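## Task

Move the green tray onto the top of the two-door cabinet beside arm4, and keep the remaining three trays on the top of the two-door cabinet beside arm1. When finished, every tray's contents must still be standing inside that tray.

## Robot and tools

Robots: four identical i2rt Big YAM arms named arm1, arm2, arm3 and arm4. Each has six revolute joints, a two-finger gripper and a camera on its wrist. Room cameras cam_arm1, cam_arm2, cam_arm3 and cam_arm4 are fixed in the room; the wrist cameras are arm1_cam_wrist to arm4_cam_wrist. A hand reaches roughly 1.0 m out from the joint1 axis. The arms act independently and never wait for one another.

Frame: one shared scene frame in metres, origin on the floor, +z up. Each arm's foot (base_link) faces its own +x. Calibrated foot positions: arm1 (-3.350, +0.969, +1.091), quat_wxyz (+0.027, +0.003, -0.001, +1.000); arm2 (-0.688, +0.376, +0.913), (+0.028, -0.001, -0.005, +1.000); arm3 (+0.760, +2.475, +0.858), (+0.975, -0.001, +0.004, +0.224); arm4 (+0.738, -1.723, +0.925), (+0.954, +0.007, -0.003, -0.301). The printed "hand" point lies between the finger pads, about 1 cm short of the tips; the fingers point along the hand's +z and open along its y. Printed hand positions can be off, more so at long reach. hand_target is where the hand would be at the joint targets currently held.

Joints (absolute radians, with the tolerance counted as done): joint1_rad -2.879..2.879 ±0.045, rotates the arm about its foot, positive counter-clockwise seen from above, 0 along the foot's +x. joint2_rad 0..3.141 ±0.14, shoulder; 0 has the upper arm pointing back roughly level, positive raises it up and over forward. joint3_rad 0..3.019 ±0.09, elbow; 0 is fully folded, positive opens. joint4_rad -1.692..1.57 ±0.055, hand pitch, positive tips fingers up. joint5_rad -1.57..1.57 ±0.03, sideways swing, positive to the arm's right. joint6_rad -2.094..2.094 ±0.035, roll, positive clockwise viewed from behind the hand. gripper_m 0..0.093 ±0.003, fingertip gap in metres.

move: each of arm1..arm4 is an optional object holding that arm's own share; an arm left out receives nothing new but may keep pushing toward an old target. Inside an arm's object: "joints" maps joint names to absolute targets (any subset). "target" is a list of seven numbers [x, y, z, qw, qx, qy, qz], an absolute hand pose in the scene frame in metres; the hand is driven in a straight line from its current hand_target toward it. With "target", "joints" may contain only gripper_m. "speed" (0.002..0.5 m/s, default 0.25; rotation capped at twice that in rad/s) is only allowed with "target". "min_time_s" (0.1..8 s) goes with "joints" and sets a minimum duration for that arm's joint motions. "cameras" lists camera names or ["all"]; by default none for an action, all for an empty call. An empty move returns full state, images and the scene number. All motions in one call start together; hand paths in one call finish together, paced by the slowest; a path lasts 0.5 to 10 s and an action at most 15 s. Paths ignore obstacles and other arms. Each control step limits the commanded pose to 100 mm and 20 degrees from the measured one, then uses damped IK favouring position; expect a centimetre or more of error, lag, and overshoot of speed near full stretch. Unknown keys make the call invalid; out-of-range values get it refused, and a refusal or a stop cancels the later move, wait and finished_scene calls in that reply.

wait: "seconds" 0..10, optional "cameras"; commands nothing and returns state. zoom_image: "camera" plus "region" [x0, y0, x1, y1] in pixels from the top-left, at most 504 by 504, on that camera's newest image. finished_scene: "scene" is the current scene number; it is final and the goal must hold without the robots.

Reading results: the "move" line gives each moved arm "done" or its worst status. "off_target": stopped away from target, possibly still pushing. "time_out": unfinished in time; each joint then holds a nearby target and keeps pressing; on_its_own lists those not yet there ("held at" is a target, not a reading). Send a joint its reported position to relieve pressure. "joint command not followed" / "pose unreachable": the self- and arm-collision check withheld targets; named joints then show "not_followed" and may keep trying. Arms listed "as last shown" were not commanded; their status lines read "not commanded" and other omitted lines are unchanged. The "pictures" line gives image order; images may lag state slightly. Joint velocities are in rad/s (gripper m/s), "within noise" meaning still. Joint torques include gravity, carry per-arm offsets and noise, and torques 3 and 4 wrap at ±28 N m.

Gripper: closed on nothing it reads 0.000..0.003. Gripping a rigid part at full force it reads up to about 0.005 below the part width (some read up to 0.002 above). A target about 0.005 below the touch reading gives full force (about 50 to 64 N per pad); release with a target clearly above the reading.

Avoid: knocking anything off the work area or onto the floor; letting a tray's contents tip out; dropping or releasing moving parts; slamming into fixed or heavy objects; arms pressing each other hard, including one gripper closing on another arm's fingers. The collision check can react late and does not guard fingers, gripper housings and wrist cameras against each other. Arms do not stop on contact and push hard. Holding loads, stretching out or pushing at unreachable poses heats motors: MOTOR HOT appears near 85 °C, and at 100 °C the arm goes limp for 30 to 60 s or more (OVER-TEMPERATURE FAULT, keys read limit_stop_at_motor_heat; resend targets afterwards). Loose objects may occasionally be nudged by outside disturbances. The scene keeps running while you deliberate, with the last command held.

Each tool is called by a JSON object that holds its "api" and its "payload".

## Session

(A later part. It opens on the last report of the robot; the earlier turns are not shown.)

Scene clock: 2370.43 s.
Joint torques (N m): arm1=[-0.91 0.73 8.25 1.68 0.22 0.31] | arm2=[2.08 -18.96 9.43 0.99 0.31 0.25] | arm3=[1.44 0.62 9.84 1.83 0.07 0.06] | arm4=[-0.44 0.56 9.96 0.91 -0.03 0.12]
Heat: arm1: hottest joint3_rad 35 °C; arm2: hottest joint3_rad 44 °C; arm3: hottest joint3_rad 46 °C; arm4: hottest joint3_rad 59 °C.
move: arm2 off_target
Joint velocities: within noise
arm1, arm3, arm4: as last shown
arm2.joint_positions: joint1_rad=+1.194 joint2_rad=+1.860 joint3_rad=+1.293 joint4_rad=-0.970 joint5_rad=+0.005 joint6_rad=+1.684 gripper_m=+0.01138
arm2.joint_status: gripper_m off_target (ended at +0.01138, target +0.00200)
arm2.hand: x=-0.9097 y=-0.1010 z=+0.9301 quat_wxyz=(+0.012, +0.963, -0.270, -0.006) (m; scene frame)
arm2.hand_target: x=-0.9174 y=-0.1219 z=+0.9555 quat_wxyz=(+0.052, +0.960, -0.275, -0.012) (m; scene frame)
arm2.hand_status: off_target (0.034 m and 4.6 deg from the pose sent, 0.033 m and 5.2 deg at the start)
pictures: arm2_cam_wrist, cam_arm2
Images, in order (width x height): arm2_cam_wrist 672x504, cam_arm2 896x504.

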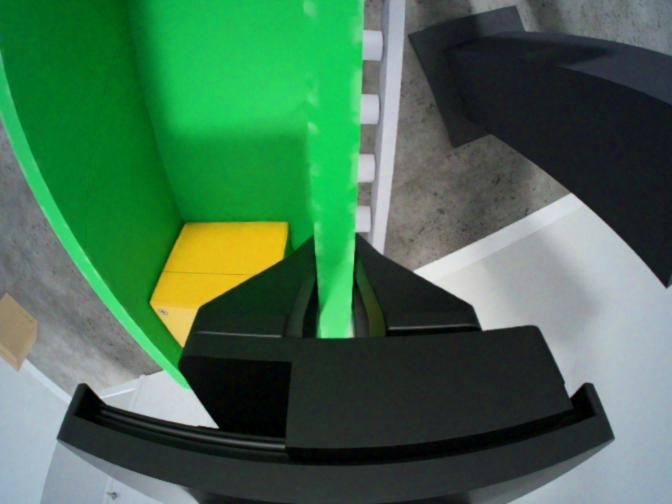

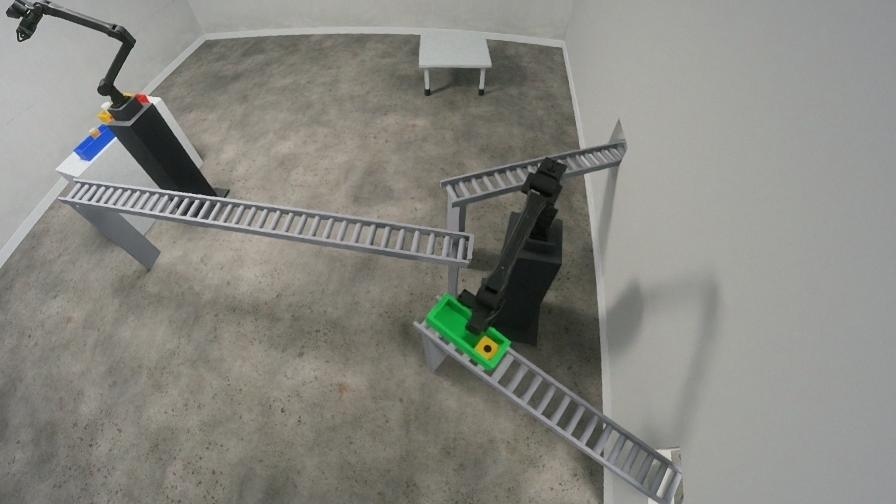

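{"api": "move", "payload": {"arm2": {"target": [-0.915, -0.117, 0.915, 0.0518, 0.9615, -0.2750, -0.0126], "speed": 0.06, "joints": {"gripper_m": 0.002}}, "cameras": ["arm2_cam_wrist", "cam_arm2"]}}

{"api": "zoom_image", "payload": {"camera": "cam_arm2", "region": [400, 260, 560, 400]}}

{"api": "zoom_image", "payload": {"camera": "arm2_cam_wrist", "region": [260, 0, 460, 260]}}

Scene clock: 2398.83 s.
Joint torques (N m): arm1=[-1.03 0.79 8.25 1.59 0.22 0.32] | arm2=[-0.5 -18.67 8.46 0.94 0.27 0.19] | arm3=[1.38 0.67 9.83 1.84 0.08 0.05] | arm4=[-0.26 0.56 9.98 0.94 -0.03 0.12]
Heat: arm1: hottest joint3_rad 35 °C; arm2: hottest joint3_rad 44 °C; arm3: hottest joint3_rad 46 °C; arm4: hottest joint3_rad 59 °C.
move: arm2 off_target
Joint velocities: within noise
arm1, arm4: as last shown
arm2.joint_positions: joint1_rad=+1.194 joint2_rad=+1.900 joint3_rad=+1.243 joint4_rad=-0.869 joint5_rad=+0.005 joint6_rad=+1.685 gripper_m=+0.01138
arm2.joint_status: gripper_m off_target (ended at +0.01138, target +0.00200)
arm2.hand: x=-0.9082 y=-0.0976 z=+0.8947 quat_wxyz=(+0.018, +0.963, -0.270, -0.007) (m; scene frame)
arm2.hand_target: x=-0.9146 y=-0.1164 z=+0.9155 quat_wxyz=(+0.052, +0.960, -0.274, -0.012) (m; scene frame)
arm2.hand_status: off_target (0.029 m and 4.0 deg from the pose sent, 0.023 m and 4.6 deg at the start)
arm3.joint_positions: joint1_rad=-0.464 joint2_rad=+0.621 joint3_rad=+1.351 joint4_rad=-1.179 joint5_rad=+0.120 joint6_rad=+0.657 gripper_m=+0.09396
arm3.joint_status: not commanded
arm3.hand: x=+1.0245 y=+2.4525 z=+1.4105 quat_wxyz=(-0.518, -0.307, -0.790, -0.118) (m; scene frame)
arm3.hand_target: x=+1.0214 y=+2.4526 z=+1.4256 quat_wxyz=(-0.531, -0.305, -0.781, -0.122) (m; scene frame)
arm3.hand_status: not commanded
pictures: arm2_cam_wrist, cam_arm2
Images, in order (width x height): arm2_cam_wrist 672x504, cam_arm2 896x504.

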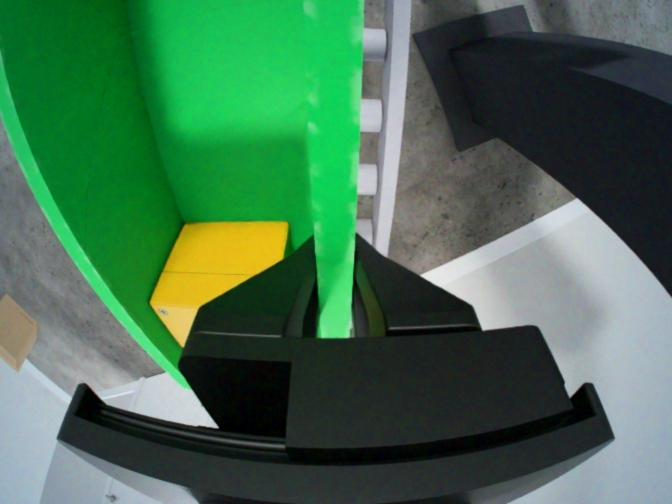

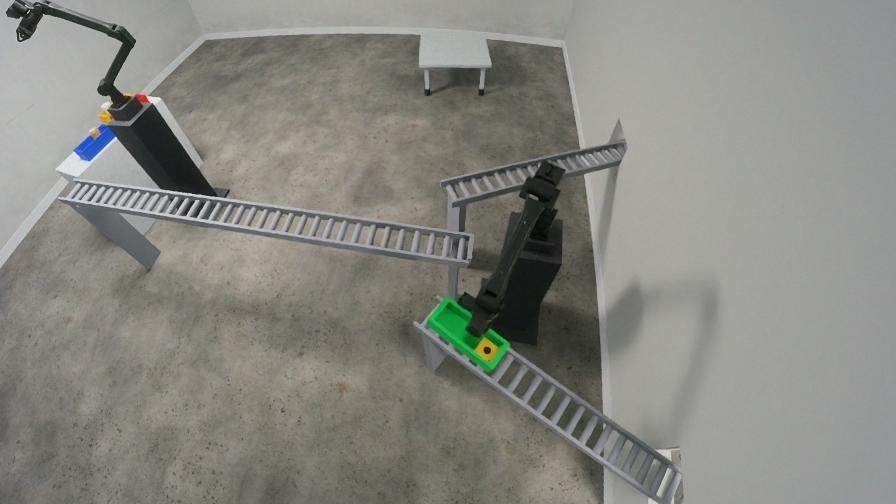

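Scaled by 3.150 from the camera's 896x504 image, which has a finer 1280x720 frame.

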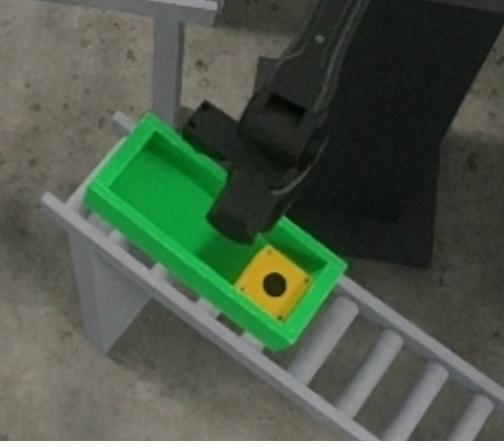

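Scaled by 1.938 from the camera's 672x504 image, which has a finer 960x720 frame.

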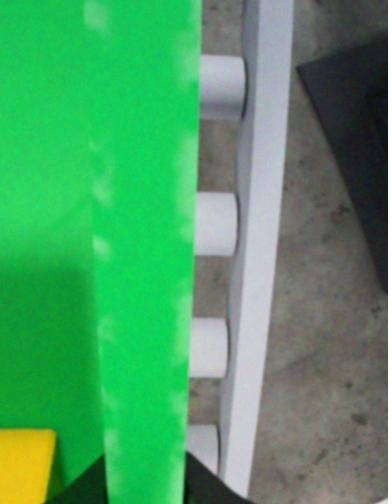

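{"api": "move", "payload": {"arm2": {"target": [-0.915, -0.117, 0.893, 0.0518, 0.9615, -0.2750, -0.0126], "speed": 0.05, "joints": {"gripper_m": 0.002}}, "cameras": ["arm2_cam_wrist", "cam_arm2"]}}

{"api": "zoom_image", "payload": {"camera": "cam_arm2", "region": [410, 285, 530, 385]}}

Scene clock: 2423.73 s.
Joint torques (N m): arm1=[-1.08 0.73 8.27 1.68 0.21 0.32] | arm2=[0.79 -19.6 7.97 0.85 0.33 0.16] | arm3=[1.38 0.73 9.83 1.81 0.08 0.05] | arm4=[-0.21 0.73 9.96 0.91 -0.04 0.13]
Heat: arm1: hottest joint3_rad 35 °C; arm2: hottest joint3_rad 43 °C; arm3: hottest joint3_rad 47 °C; arm4: hottest joint3_rad 59 °C.
move: arm2 off_target
Joint velocities: within noise
arm1, arm3, arm4: as last shown
arm2.joint_positions: joint1_rad=+1.194 joint2_rad=+1.935 joint3_rad=+1.228 joint4_rad=-0.818 joint5_rad=+0.005 joint6_rad=+1.685 gripper_m=+0.01138
arm2.joint_status: gripper_m off_target (ended at +0.01138, target +0.00200)
arm2.hand: x=-0.9081 y=-0.0969 z=+0.8731 quat_wxyz=(+0.018, +0.963, -0.270, -0.007) (m; scene frame)
arm2.hand_target: x=-0.9147 y=-0.1164 z=+0.8935 quat_wxyz=(+0.052, +0.960, -0.275, -0.012) (m; scene frame)
arm2.hand_status: off_target (0.029 m and 4.0 deg from the pose sent, 0.021 m and 4.0 deg at the start)
pictures: arm2_cam_wrist, cam_arm2
Images, in order (width x height): arm2_cam_wrist 672x504, cam_arm2 896x504.

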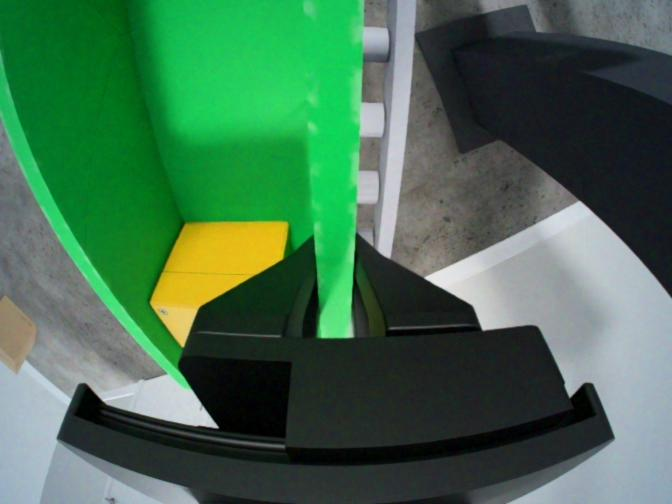

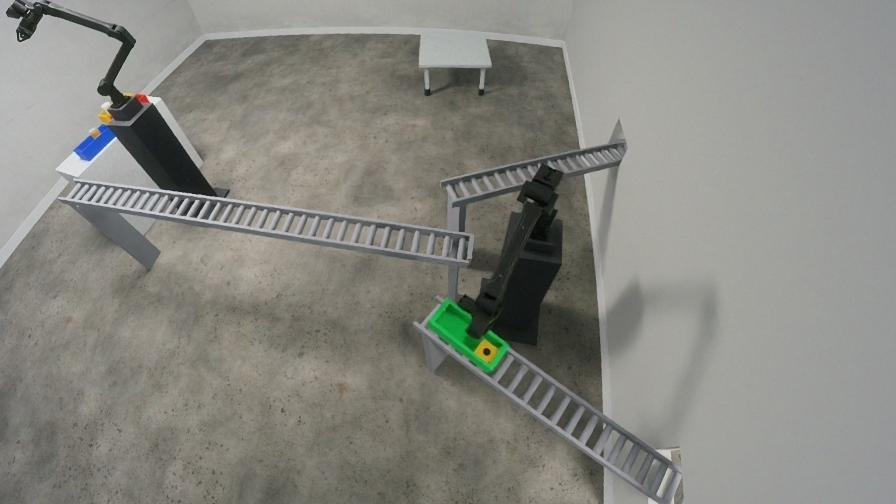

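Scaled by 4.200 from the camera's 896x504 image, which has a finer 1280x720 frame.

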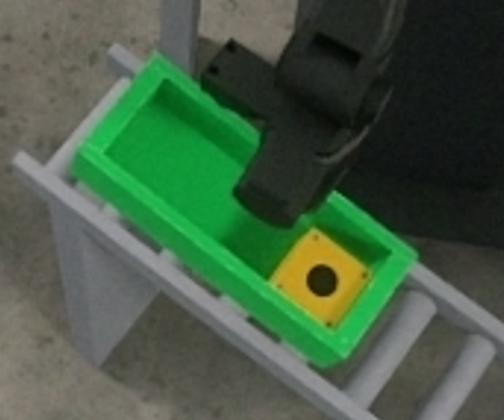

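{"api": "move", "payload": {"arm2": {"target": [-0.9085, -0.106, 0.866, 0.0518, 0.9615, -0.2750, -0.0126], "speed": 0.06, "joints": {"gripper_m": 0.002}}, "cameras": ["arm2_cam_wrist", "cam_arm2"]}}

{"api": "zoom_image", "payload": {"camera": "cam_arm2", "region": [410, 285, 530, 385]}}

{"api": "zoom_image", "payload": {"camera": "arm2_cam_wrist", "region": [260, 0, 460, 260]}}

Scene clock: 2487.30 s.
Joint torques (N m): arm1=[-1.03 0.79 8.25 1.65 0.23 0.32] | arm2=[2.37 -19.72 7.54 1.11 0.3 0.21] | arm3=[1.44 0.67 9.85 1.85 0.08 0.05] | arm4=[-0.21 0.73 10 0.96 -0.07 0.15]
Heat: arm1: hottest joint3_rad 35 °C; arm2: hottest joint3_rad 41 °C; arm3: hottest joint3_rad 47 °C; arm4: hottest joint3_rad 59 °C.
move: arm2 off_target
Joint velocities: within noise
arm1, arm3: as last shown
arm2.joint_positions: joint1_rad=+1.194 joint2_rad=+1.955 joint3_rad=+1.172 joint4_rad=-0.739 joint5_rad=+0.005 joint6_rad=+1.688 gripper_m=+0.01138
arm2.joint_status: gripper_m off_target (ended at +0.01138, target +0.00200)
arm2.hand: x=-0.9028 y=-0.0854 z=+0.8479 quat_wxyz=(+0.019, +0.962, -0.271, -0.007) (m; scene frame)
arm2.hand_target: x=-0.9082 y=-0.1055 z=+0.8665 quat_wxyz=(+0.052, +0.960, -0.275, -0.012) (m; scene frame)
arm2.hand_status: off_target (0.028 m and 3.8 deg from the pose sent, 0.012 m and 4.0 deg at the start)
arm4.joint_positions: joint1_rad=+1.091 joint2_rad=+0.646 joint3_rad=+1.388 joint4_rad=-1.337 joint5_rad=+0.003 joint6_rad=-0.009 gripper_m=+0.09396
arm4.joint_status: not commanded
arm4.hand: x=+0.9530 y=-1.6154 z=+1.4600 quat_wxyz=(-0.461, +0.211, -0.855, -0.112) (m; scene frame)
arm4.hand_target: x=+0.9474 y=-1.6152 z=+1.4682 quat_wxyz=(-0.464, +0.211, -0.852, -0.118) (m; scene frame)
arm4.hand_status: not commanded
pictures: arm2_cam_wrist, cam_arm2
Images, in order (width x height): arm2_cam_wrist 672x504, cam_arm2 896x504.

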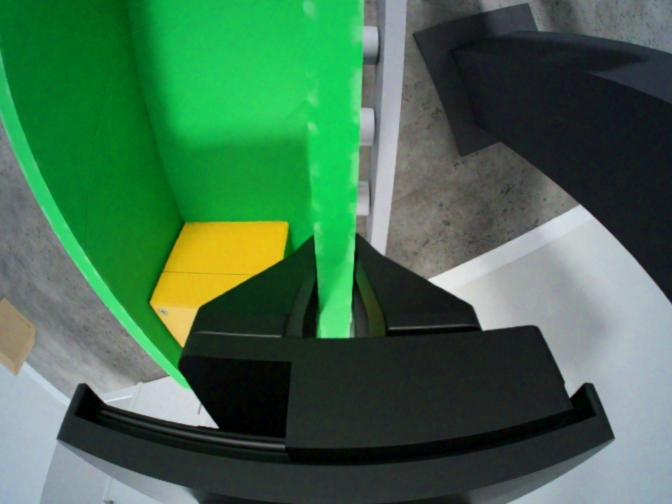

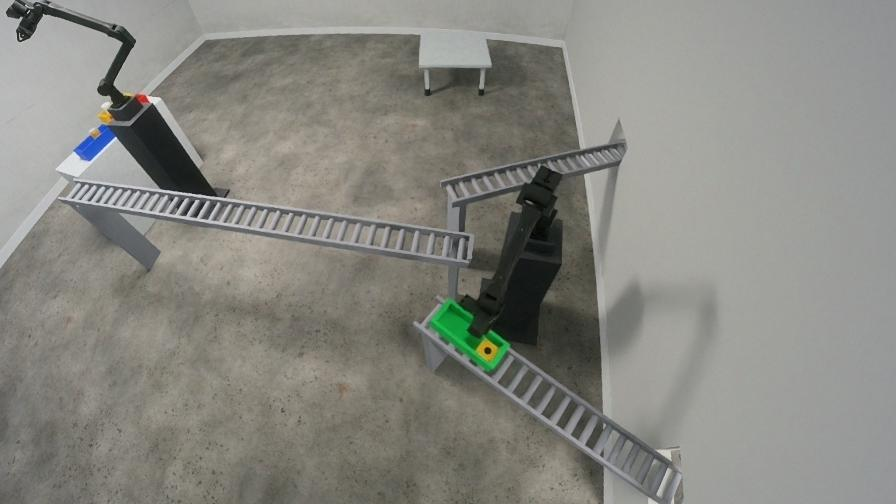

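Scaled by 4.200 from the camera's 896x504 image, which has a finer 1280x720 frame.

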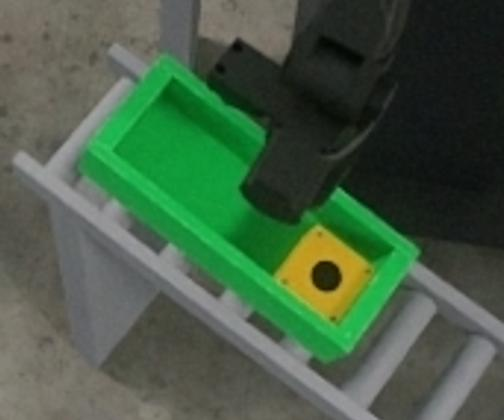

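Scaled by 1.938 from the camera's 672x504 image, which has a finer 960x720 frame.

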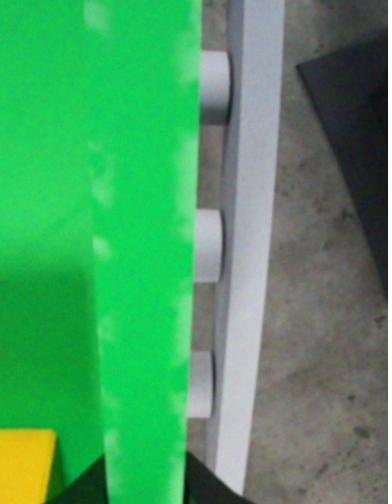

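{"api": "move", "payload": {"arm2": {"target": [-0.9035, -0.0975, 0.828, 0.0518, 0.9615, -0.2750, -0.0126], "speed": 0.06, "joints": {"gripper_m": 0.002}}, "cameras": ["arm2_cam_wrist", "cam_arm2"]}}

{"api": "zoom_image", "payload": {"camera": "cam_arm2", "region": [410, 285, 530, 385]}}

{"api": "zoom_image", "payload": {"camera": "arm2_cam_wrist", "region": [260, 0, 460, 260]}}

Scene clock: 2528.67 s.
Joint torques (N m): arm1=[-0.85 0.5 8.25 1.69 0.21 0.31] | arm2=[2.14 -18.43 6.68 1.02 0.28 0.2] | arm3=[1.38 0.56 9.83 1.83 0.08 0.06] | arm4=[-0.21 0.62 9.99 0.94 -0.05 0.13]
Heat: arm1: hottest joint3_rad 35 °C; arm2: hottest joint3_rad 40 °C; arm3: hottest joint3_rad 47 °C; arm4: hottest joint3_rad 60 °C.
move: arm2 off_target
Joint velocities: within noise
arm1, arm3, arm4: as last shown
arm2.joint_positions: joint1_rad=+1.194 joint2_rad=+2.008 joint3_rad=+1.128 joint4_rad=-0.640 joint5_rad=+0.005 joint6_rad=+1.690 gripper_m=+0.01138
arm2.joint_status: gripper_m off_target (ended at +0.01138, target +0.00200)
arm2.hand: x=-0.8988 y=-0.0764 z=+0.8119 quat_wxyz=(+0.021, +0.962, -0.272, -0.007) (m; scene frame)
arm2.hand_target: x=-0.9031 y=-0.0970 z=+0.8285 quat_wxyz=(+0.052, +0.960, -0.275, -0.012) (m; scene frame)
arm2.hand_status: off_target (0.027 m and 3.6 deg from the pose sent, 0.023 m and 3.8 deg at the start)
pictures: arm2_cam_wrist, cam_arm2
Images, in order (width x height): arm2_cam_wrist 672x504, cam_arm2 896x504.

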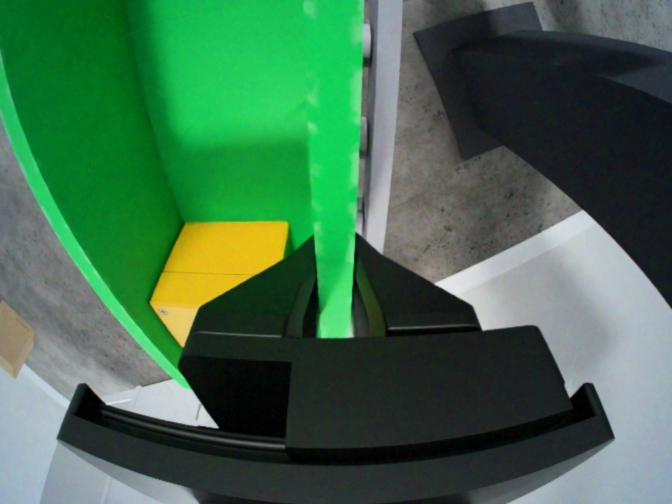

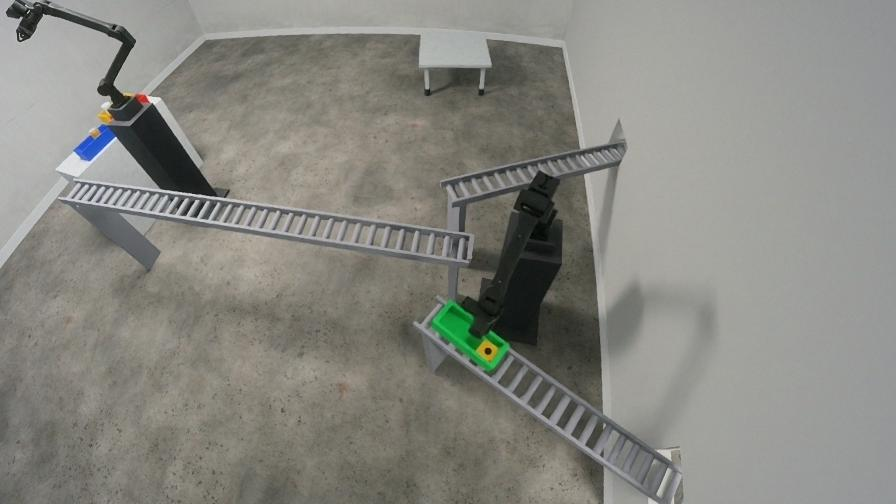

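Scaled by 4.200 from the camera's 896x504 image, which has a finer 1280x720 frame.

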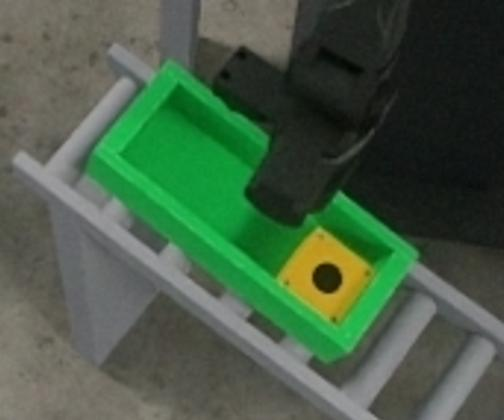

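Scaled by 1.938 from the camera's 672x504 image, which has a finer 960x720 frame.

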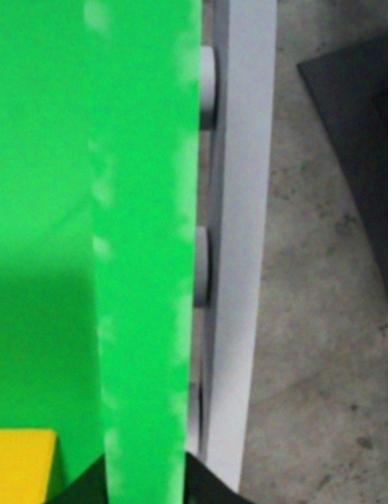

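{"api": "move", "payload": {"arm2": {"target": [-0.9025, -0.0955, 0.797, 0.0518, 0.9615, -0.2750, -0.0126], "speed": 0.05, "joints": {"gripper_m": 0.002}}, "cameras": ["arm2_cam_wrist", "cam_arm2"]}}

{"api": "zoom_image", "payload": {"camera": "cam_arm2", "region": [410, 285, 530, 385]}}

{"api": "zoom_image", "payload": {"camera": "arm2_cam_wrist", "region": [260, 0, 460, 260]}}

Scene clock: 2553.00 s.
Joint torques (N m): arm1=[-0.91 0.67 8.25 1.72 0.22 0.31] | arm2=[1.49 -17.61 6.16 1.06 0.27 0.19] | arm3=[1.38 0.67 9.87 1.83 0.08 0.05] | arm4=[-0.38 0.97 9.94 0.94 -0.06 0.14]
Heat: arm1: hottest joint3_rad 35 °C; arm2: hottest joint3_rad 40 °C; arm3: hottest joint3_rad 47 °C; arm4: hottest joint3_rad 60 °C.
move: arm2 off_target
Joint velocities: within noise
arm1, arm3, arm4: as last shown
arm2.joint_positions: joint1_rad=+1.194 joint2_rad=+2.068 joint3_rad=+1.119 joint4_rad=-0.569 joint5_rad=+0.005 joint6_rad=+1.690 gripper_m=+0.01138
arm2.joint_status: gripper_m off_target (ended at +0.01138, target +0.00200)
arm2.hand: x=-0.8979 y=-0.0742 z=+0.7818 quat_wxyz=(+0.021, +0.962, -0.272, -0.007) (m; scene frame)
arm2.hand_target: x=-0.9022 y=-0.0950 z=+0.7974 quat_wxyz=(+0.052, +0.960, -0.275, -0.012) (m; scene frame)
arm2.hand_status: off_target (0.027 m and 3.6 deg from the pose sent, 0.024 m and 3.6 deg at the start)
pictures: arm2_cam_wrist, cam_arm2
Images, in order (width x height): arm2_cam_wrist 672x504, cam_arm2 896x504.

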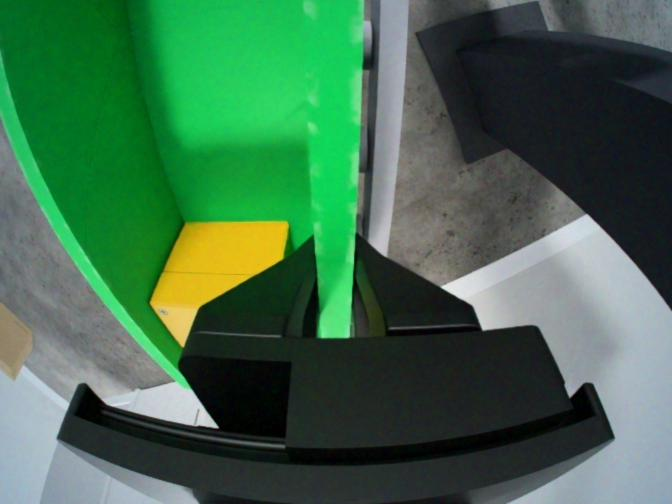

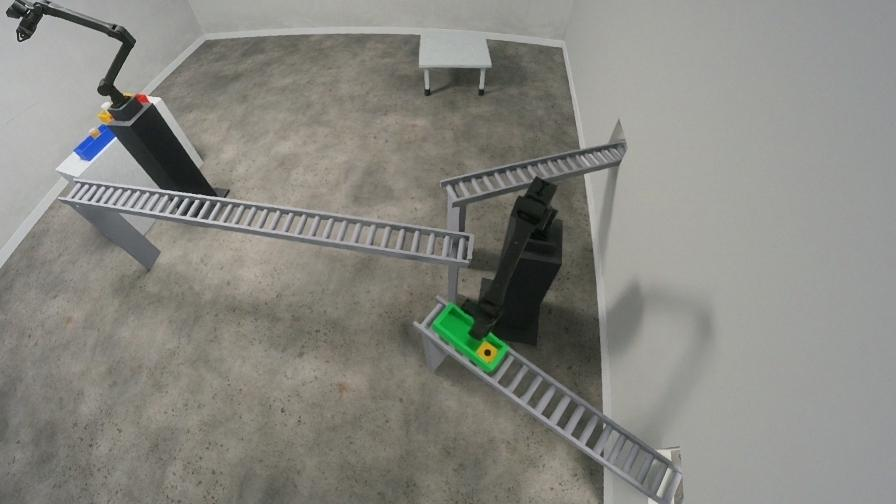

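Scaled by 4.200 from the camera's 896x504 image, which has a finer 1280x720 frame.

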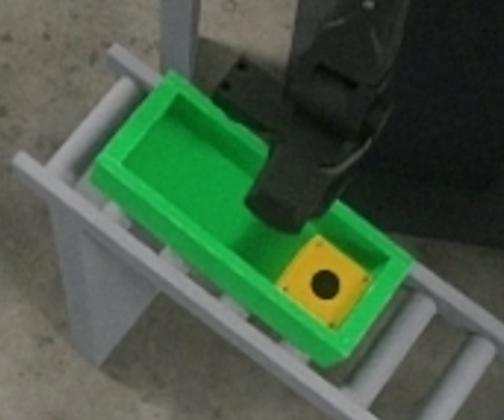

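Scaled by 1.938 from the camera's 672x504 image, which has a finer 960x720 frame.

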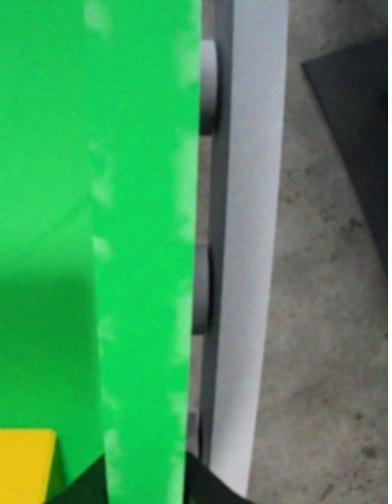

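{"api": "move", "payload": {"arm2": {"target": [-0.8985, -0.0885, 0.760, 0.0518, 0.9615, -0.2750, -0.0126], "speed": 0.06, "joints": {"gripper_m": 0.002}}, "cameras": ["arm2_cam_wrist", "cam_arm2"]}}

{"api": "zoom_image", "payload": {"camera": "cam_arm2", "region": [410, 285, 530, 385]}}

{"api": "zoom_image", "payload": {"camera": "arm2_cam_wrist", "region": [260, 0, 460, 260]}}

Scene clock: 2609.40 s.
Joint torques (N m): arm1=[-0.91 0.73 8.29 1.69 0.23 0.32] | arm2=[1.03 -17.55 5.52 1.26 0.36 0.19] | arm3=[1.44 0.67 9.85 1.84 0.07 0.05] | arm4=[-0.26 0.73 9.98 0.91 -0.03 0.15]
Heat: arm1: hottest joint3_rad 35 °C; arm2: hottest joint3_rad 40 °C; arm3: hottest joint3_rad 47 °C; arm4: hottest joint3_rad 60 °C.
move: arm2 off_target
Joint velocities: within noise
arm1.joint_positions: joint1_rad=+0.611 joint2_rad=+0.624 joint3_rad=+1.333 joint4_rad=-1.187 joint5_rad=+0.000 joint6_rad=-0.017 gripper_m=+0.04491
arm1.joint_status: not commanded
arm1.hand: x=-3.5709 y=+0.8284 z=+1.6339 quat_wxyz=(+0.137, +0.818, +0.243, -0.503) (m; scene frame)
arm1.hand_target: x=-3.5736 y=+0.8302 z=+1.6280 quat_wxyz=(+0.136, +0.827, +0.233, -0.494) (m; scene frame)
arm1.hand_status: not commanded
arm2.joint_positions: joint1_rad=+1.199 joint2_rad=+2.125 joint3_rad=+1.102 joint4_rad=-0.479 joint5_rad=+0.003 joint6_rad=+1.692 gripper_m=+0.01138
arm2.joint_status: gripper_m off_target (ended at +0.01138, target +0.00200)
arm2.hand: x=-0.8938 y=-0.0727 z=+0.7522 quat_wxyz=(+0.029, +0.962, -0.270, -0.007) (m; scene frame)
arm2.hand_target: x=-0.8983 y=-0.0883 z=+0.7603 quat_wxyz=(+0.052, +0.960, -0.275, -0.012) (m; scene frame)
arm2.hand_status: off_target (0.018 m and 2.7 deg from the pose sent, 0.026 m and 3.5 deg at the start)
arm3, arm4: as last shown
pictures: arm2_cam_wrist, cam_arm2
Images, in order (width x height): arm2_cam_wrist 672x504, cam_arm2 896x504.

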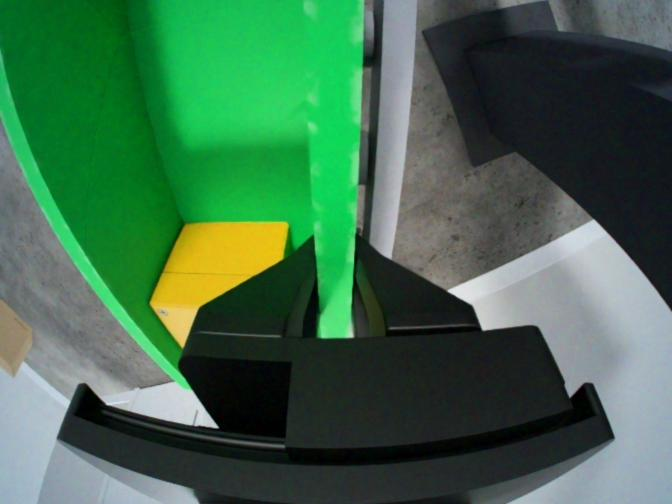

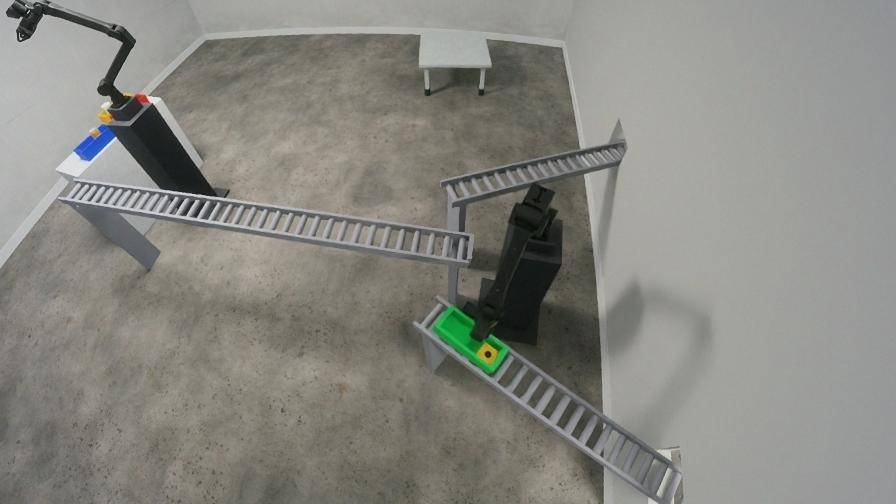

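Scaled by 4.200 from the camera's 896x504 image, which has a finer 1280x720 frame.

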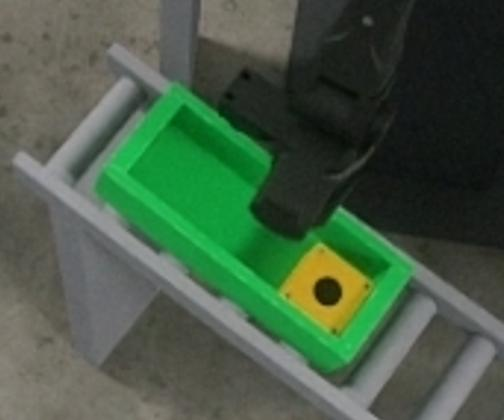

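Scaled by 1.938 from the camera's 672x504 image, which has a finer 960x720 frame.

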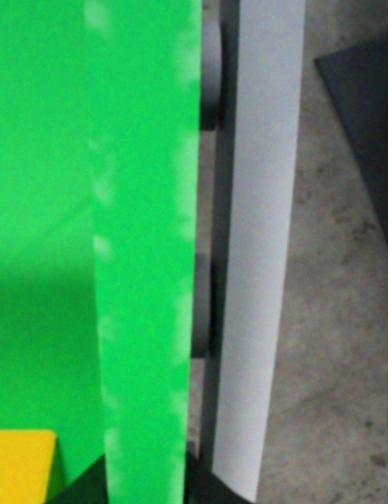

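{"api": "move", "payload": {"arm2": {"target": [-0.8955, -0.0840, 0.742, 0.0131, 0.9613, -0.2756, -0.0447], "speed": 0.06, "joints": {"gripper_m": 0.002}}, "cameras": ["arm2_cam_wrist", "cam_arm2"]}}

{"api": "zoom_image", "payload": {"camera": "cam_arm2", "region": [410, 285, 530, 385]}}

{"api": "zoom_image", "payload": {"camera": "arm2_cam_wrist", "region": [260, 0, 460, 260]}}

Scene clock: 2666.77 s.
Joint torques (N m): arm1=[-0.85 0.73 8.27 1.66 0.22 0.3] | arm2=[0.79 -14.97 6.83 0.27 1.43 0.35] | arm3=[1.32 0.67 9.87 1.83 0.08 0.06] | arm4=[-0.44 0.56 10.03 0.98 -0.06 0.13]
Heat: arm1: hottest joint3_rad 35 °C; arm2: hottest joint3_rad 39 °C; arm3: hottest joint3_rad 47 °C; arm4: hottest joint3_rad 60 °C.
move: arm2 off_target
Joint velocities: within noise
arm1, arm3, arm4: as last shown
arm2.joint_positions: joint1_rad=+1.235 joint2_rad=+2.143 joint3_rad=+1.129 joint4_rad=-0.510 joint5_rad=+0.054 joint6_rad=+1.705 gripper_m=+0.01138
arm2.joint_status: gripper_m off_target (ended at +0.01138, target +0.00200)
arm2.hand: x=-0.8867 y=-0.0782 z=+0.7491 quat_wxyz=(+0.015, +0.965, -0.260, -0.030) (m; scene frame)
arm2.hand_target: x=-0.8953 y=-0.0837 z=+0.7423 quat_wxyz=(+0.014, +0.960, -0.275, -0.044) (m; scene frame)
arm2.hand_status: off_target (0.013 m and 2.5 deg from the pose sent, 0.015 m and 4.7 deg at the start)
pictures: arm2_cam_wrist, cam_arm2
Images, in order (width x height): arm2_cam_wrist 672x504, cam_arm2 896x504.

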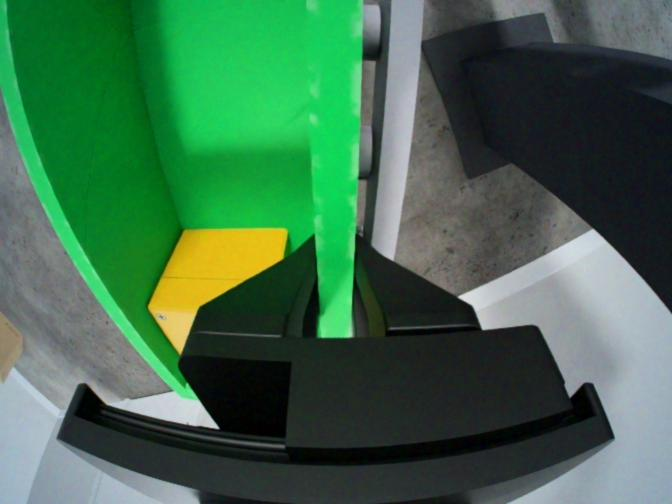

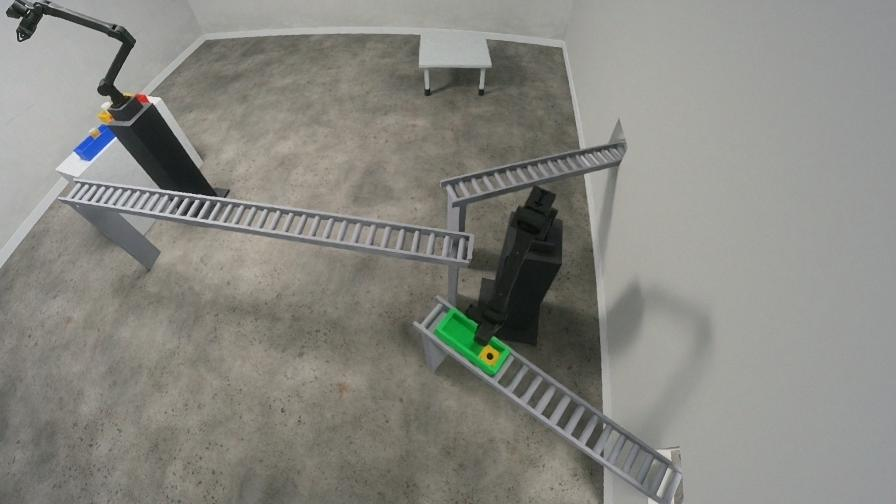

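Scaled by 4.200 from the camera's 896x504 image, which has a finer 1280x720 frame.

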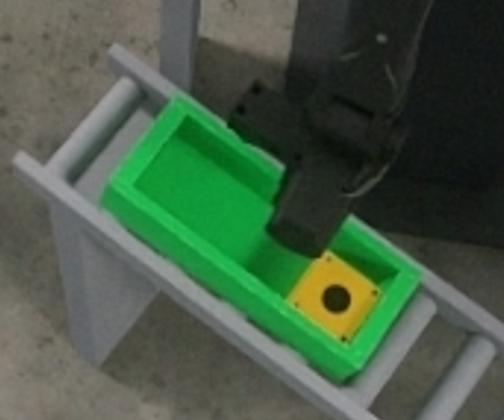

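Scaled by 1.938 from the camera's 672x504 image, which has a finer 960x720 frame.

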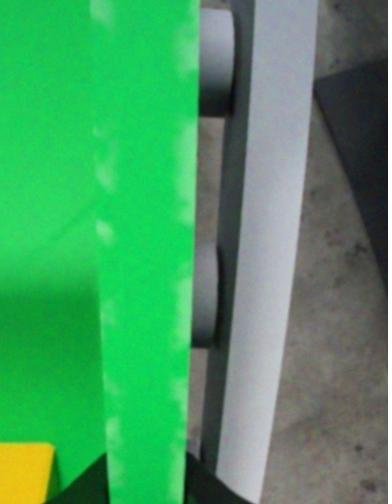

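{"api": "move", "payload": {"arm2": {"target": [-0.8925, -0.0795, 0.722, 0.0131, 0.9613, -0.2756, -0.0447], "speed": 0.05, "joints": {"gripper_m": 0.002}}, "cameras": ["arm2_cam_wrist", "cam_arm2"]}}

{"api": "zoom_image", "payload": {"camera": "cam_arm2", "region": [410, 285, 530, 385]}}

{"api": "zoom_image", "payload": {"camera": "arm2_cam_wrist", "region": [260, 0, 460, 260]}}

Scene clock: 2685.13 s.
Joint torques (N m): arm1=[-0.97 0.79 8.27 1.66 0.23 0.31] | arm2=[1.08 -13.04 5.87 1.35 1.31 0.39] | arm3=[1.32 0.67 9.83 1.81 0.08 0.05] | arm4=[-0.5 0.67 10 0.95 -0.05 0.14]
Heat: arm1: hottest joint3_rad 35 °C; arm2: hottest joint3_rad 39 °C; arm3: hottest joint3_rad 47 °C; arm4: hottest joint3_rad 60 °C.
move: arm2 off_target
Joint velocities: within noise
arm1, arm3, arm4: as last shown
arm2.joint_positions: joint1_rad=+1.235 joint2_rad=+2.161 joint3_rad=+1.130 joint4_rad=-0.495 joint5_rad=+0.059 joint6_rad=+1.706 gripper_m=+0.01138
arm2.joint_status: gripper_m off_target (ended at +0.01138, target +0.00200)
arm2.hand: x=-0.8872 y=-0.0772 z=+0.7410 quat_wxyz=(+0.014, +0.965, -0.260, -0.033) (m; scene frame)
arm2.hand_target: x=-0.8920 y=-0.0787 z=+0.7227 quat_wxyz=(+0.013, +0.960, -0.275, -0.044) (m; scene frame)
arm2.hand_status: off_target (0.020 m and 2.3 deg from the pose sent, 0.028 m and 2.5 deg at the start)
pictures: arm2_cam_wrist, cam_arm2
Images, in order (width x height): arm2_cam_wrist 672x504, cam_arm2 896x504.

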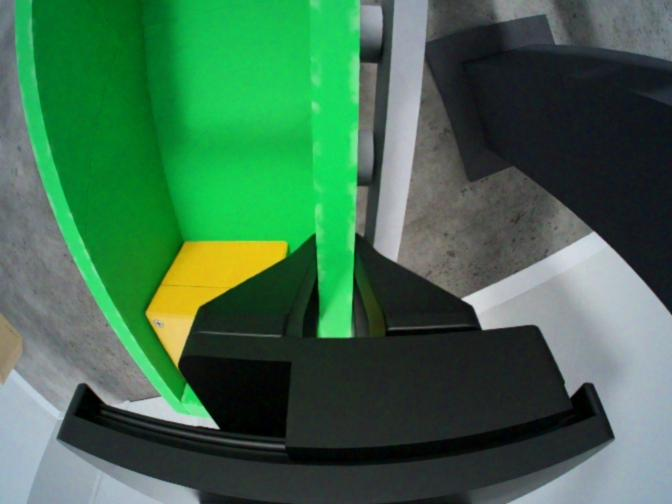

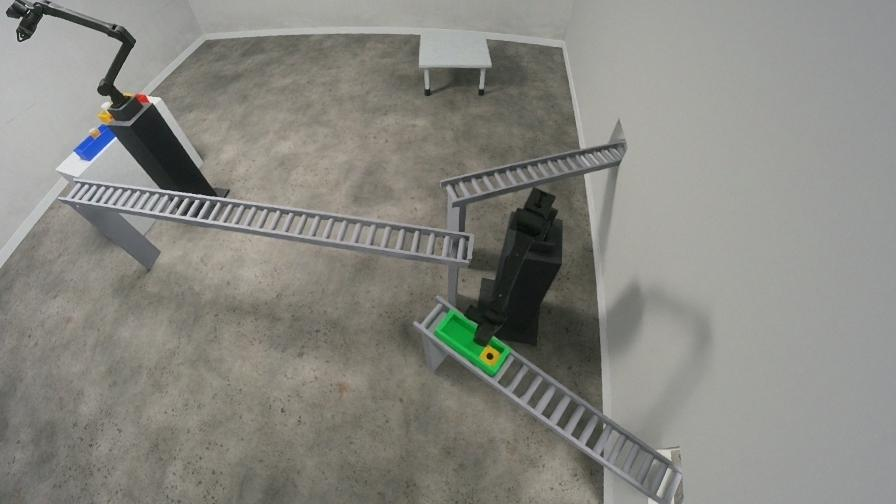

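Scaled by 4.200 from the camera's 896x504 image, which has a finer 1280x720 frame.

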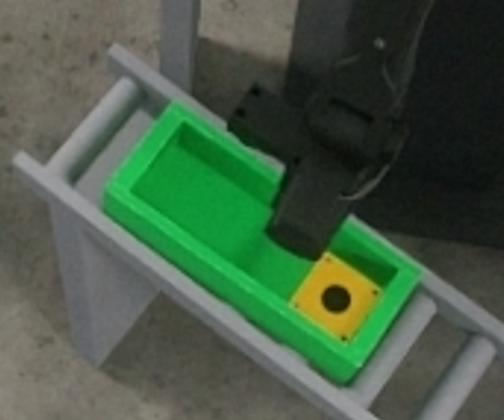

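Scaled by 1.938 from the camera's 672x504 image, which has a finer 960x720 frame.

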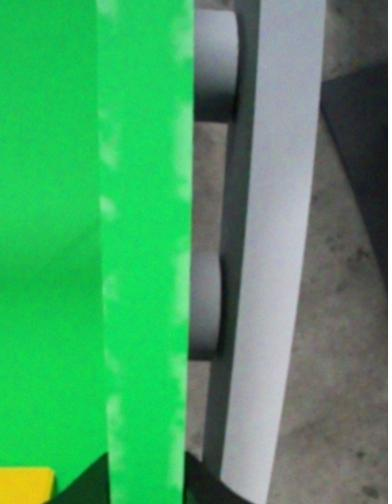

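{"api": "move", "payload": {"arm2": {"target": [-0.889, -0.078, 0.93, 0.0131, 0.9613, -0.2756, -0.0447], "speed": 0.25, "joints": {"gripper_m": 0.045}}, "cameras": ["arm2_cam_wrist", "cam_arm2", "cam_arm4"]}}

Scene clock: 2709.83 s.
Joint torques (N m): arm1=[-0.97 0.62 8.27 1.61 0.23 0.32] | arm2=[1.61 -16.15 9.01 -0.14 0.45 0.21] | arm3=[1.38 0.62 9.84 1.81 0.08 0.05] | arm4=[-0.32 0.67 9.98 0.94 -0.04 0.14]
Heat: arm1: hottest joint3_rad 35 °C; arm2: hottest joint3_rad 39 °C; arm3: hottest joint3_rad 47 °C; arm4: hottest joint3_rad 60 °C.
move: arm2 off_target
Joint velocities: within noise
arm1, arm4: as last shown
arm2.joint_positions: joint1_rad=+1.235 joint2_rad=+1.803 joint3_rad=+1.151 joint4_rad=-0.911 joint5_rad=+0.080 joint6_rad=+1.727 gripper_m=+0.04491
arm2.joint_status: all done
arm2.hand: x=-0.8846 y=-0.0629 z=+0.9132 quat_wxyz=(-0.005, +0.962, -0.270, -0.041) (m; scene frame)
arm2.hand_target: x=-0.8887 y=-0.0775 z=+0.9300 quat_wxyz=(+0.013, +0.960, -0.275, -0.044) (m; scene frame)
arm2.hand_status: off_target (0.023 m and 2.3 deg from the pose sent, 0.189 m and 2.2 deg at the start)
arm3.joint_positions: joint1_rad=-0.464 joint2_rad=+0.621 joint3_rad=+1.351 joint4_rad=-1.179 joint5_rad=+0.120 joint6_rad=+0.657 gripper_m=+0.09396
arm3.joint_status: not commanded
arm3.hand: x=+1.0245 y=+2.4525 z=+1.4105 quat_wxyz=(-0.518, -0.307, -0.790, -0.118) (m; scene frame)
arm3.hand_target: x=+1.0214 y=+2.4526 z=+1.4256 quat_wxyz=(-0.531, -0.305, -0.781, -0.122) (m; scene frame)
arm3.hand_status: not commanded
pictures: arm2_cam_wrist, cam_arm2, cam_arm4
Images, in order (width x height): arm2_cam_wrist 672x504, cam_arm2 896x504, cam_arm4 896x504.

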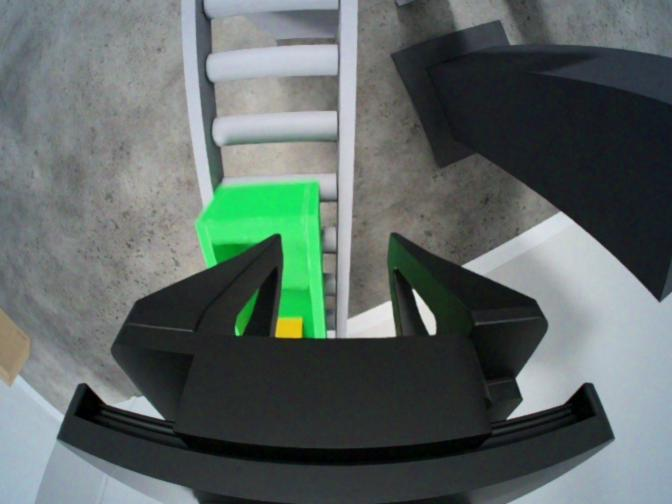

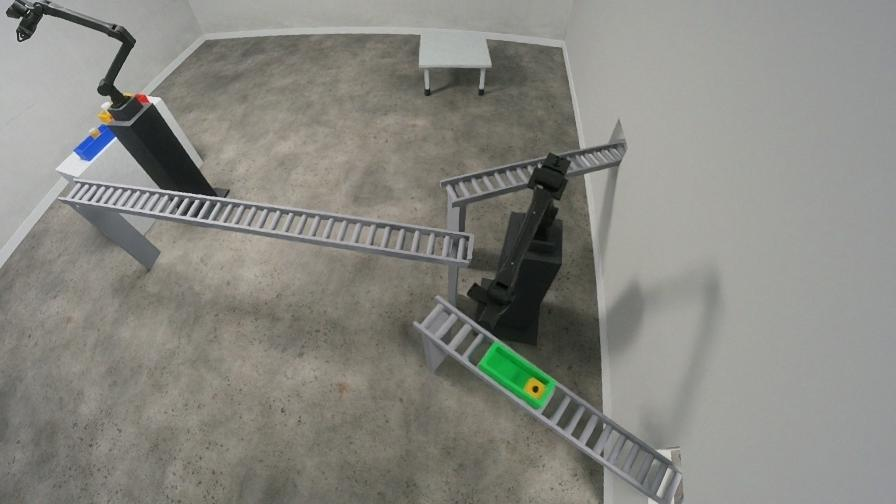

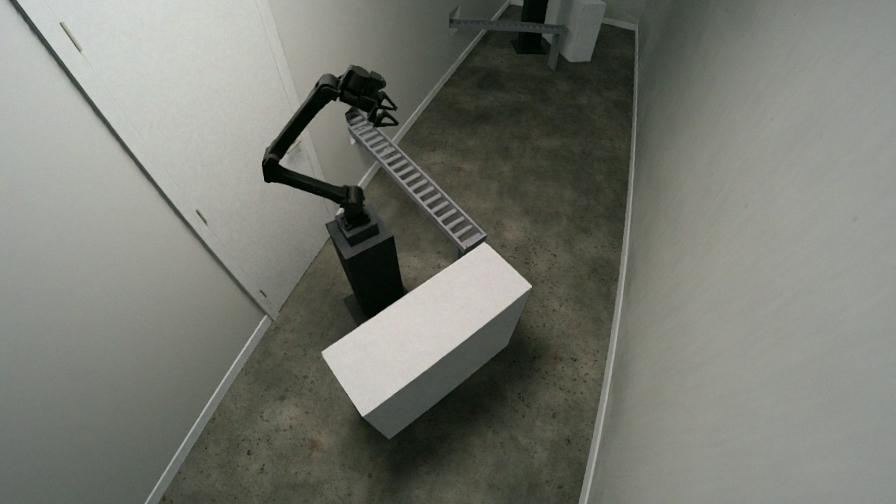

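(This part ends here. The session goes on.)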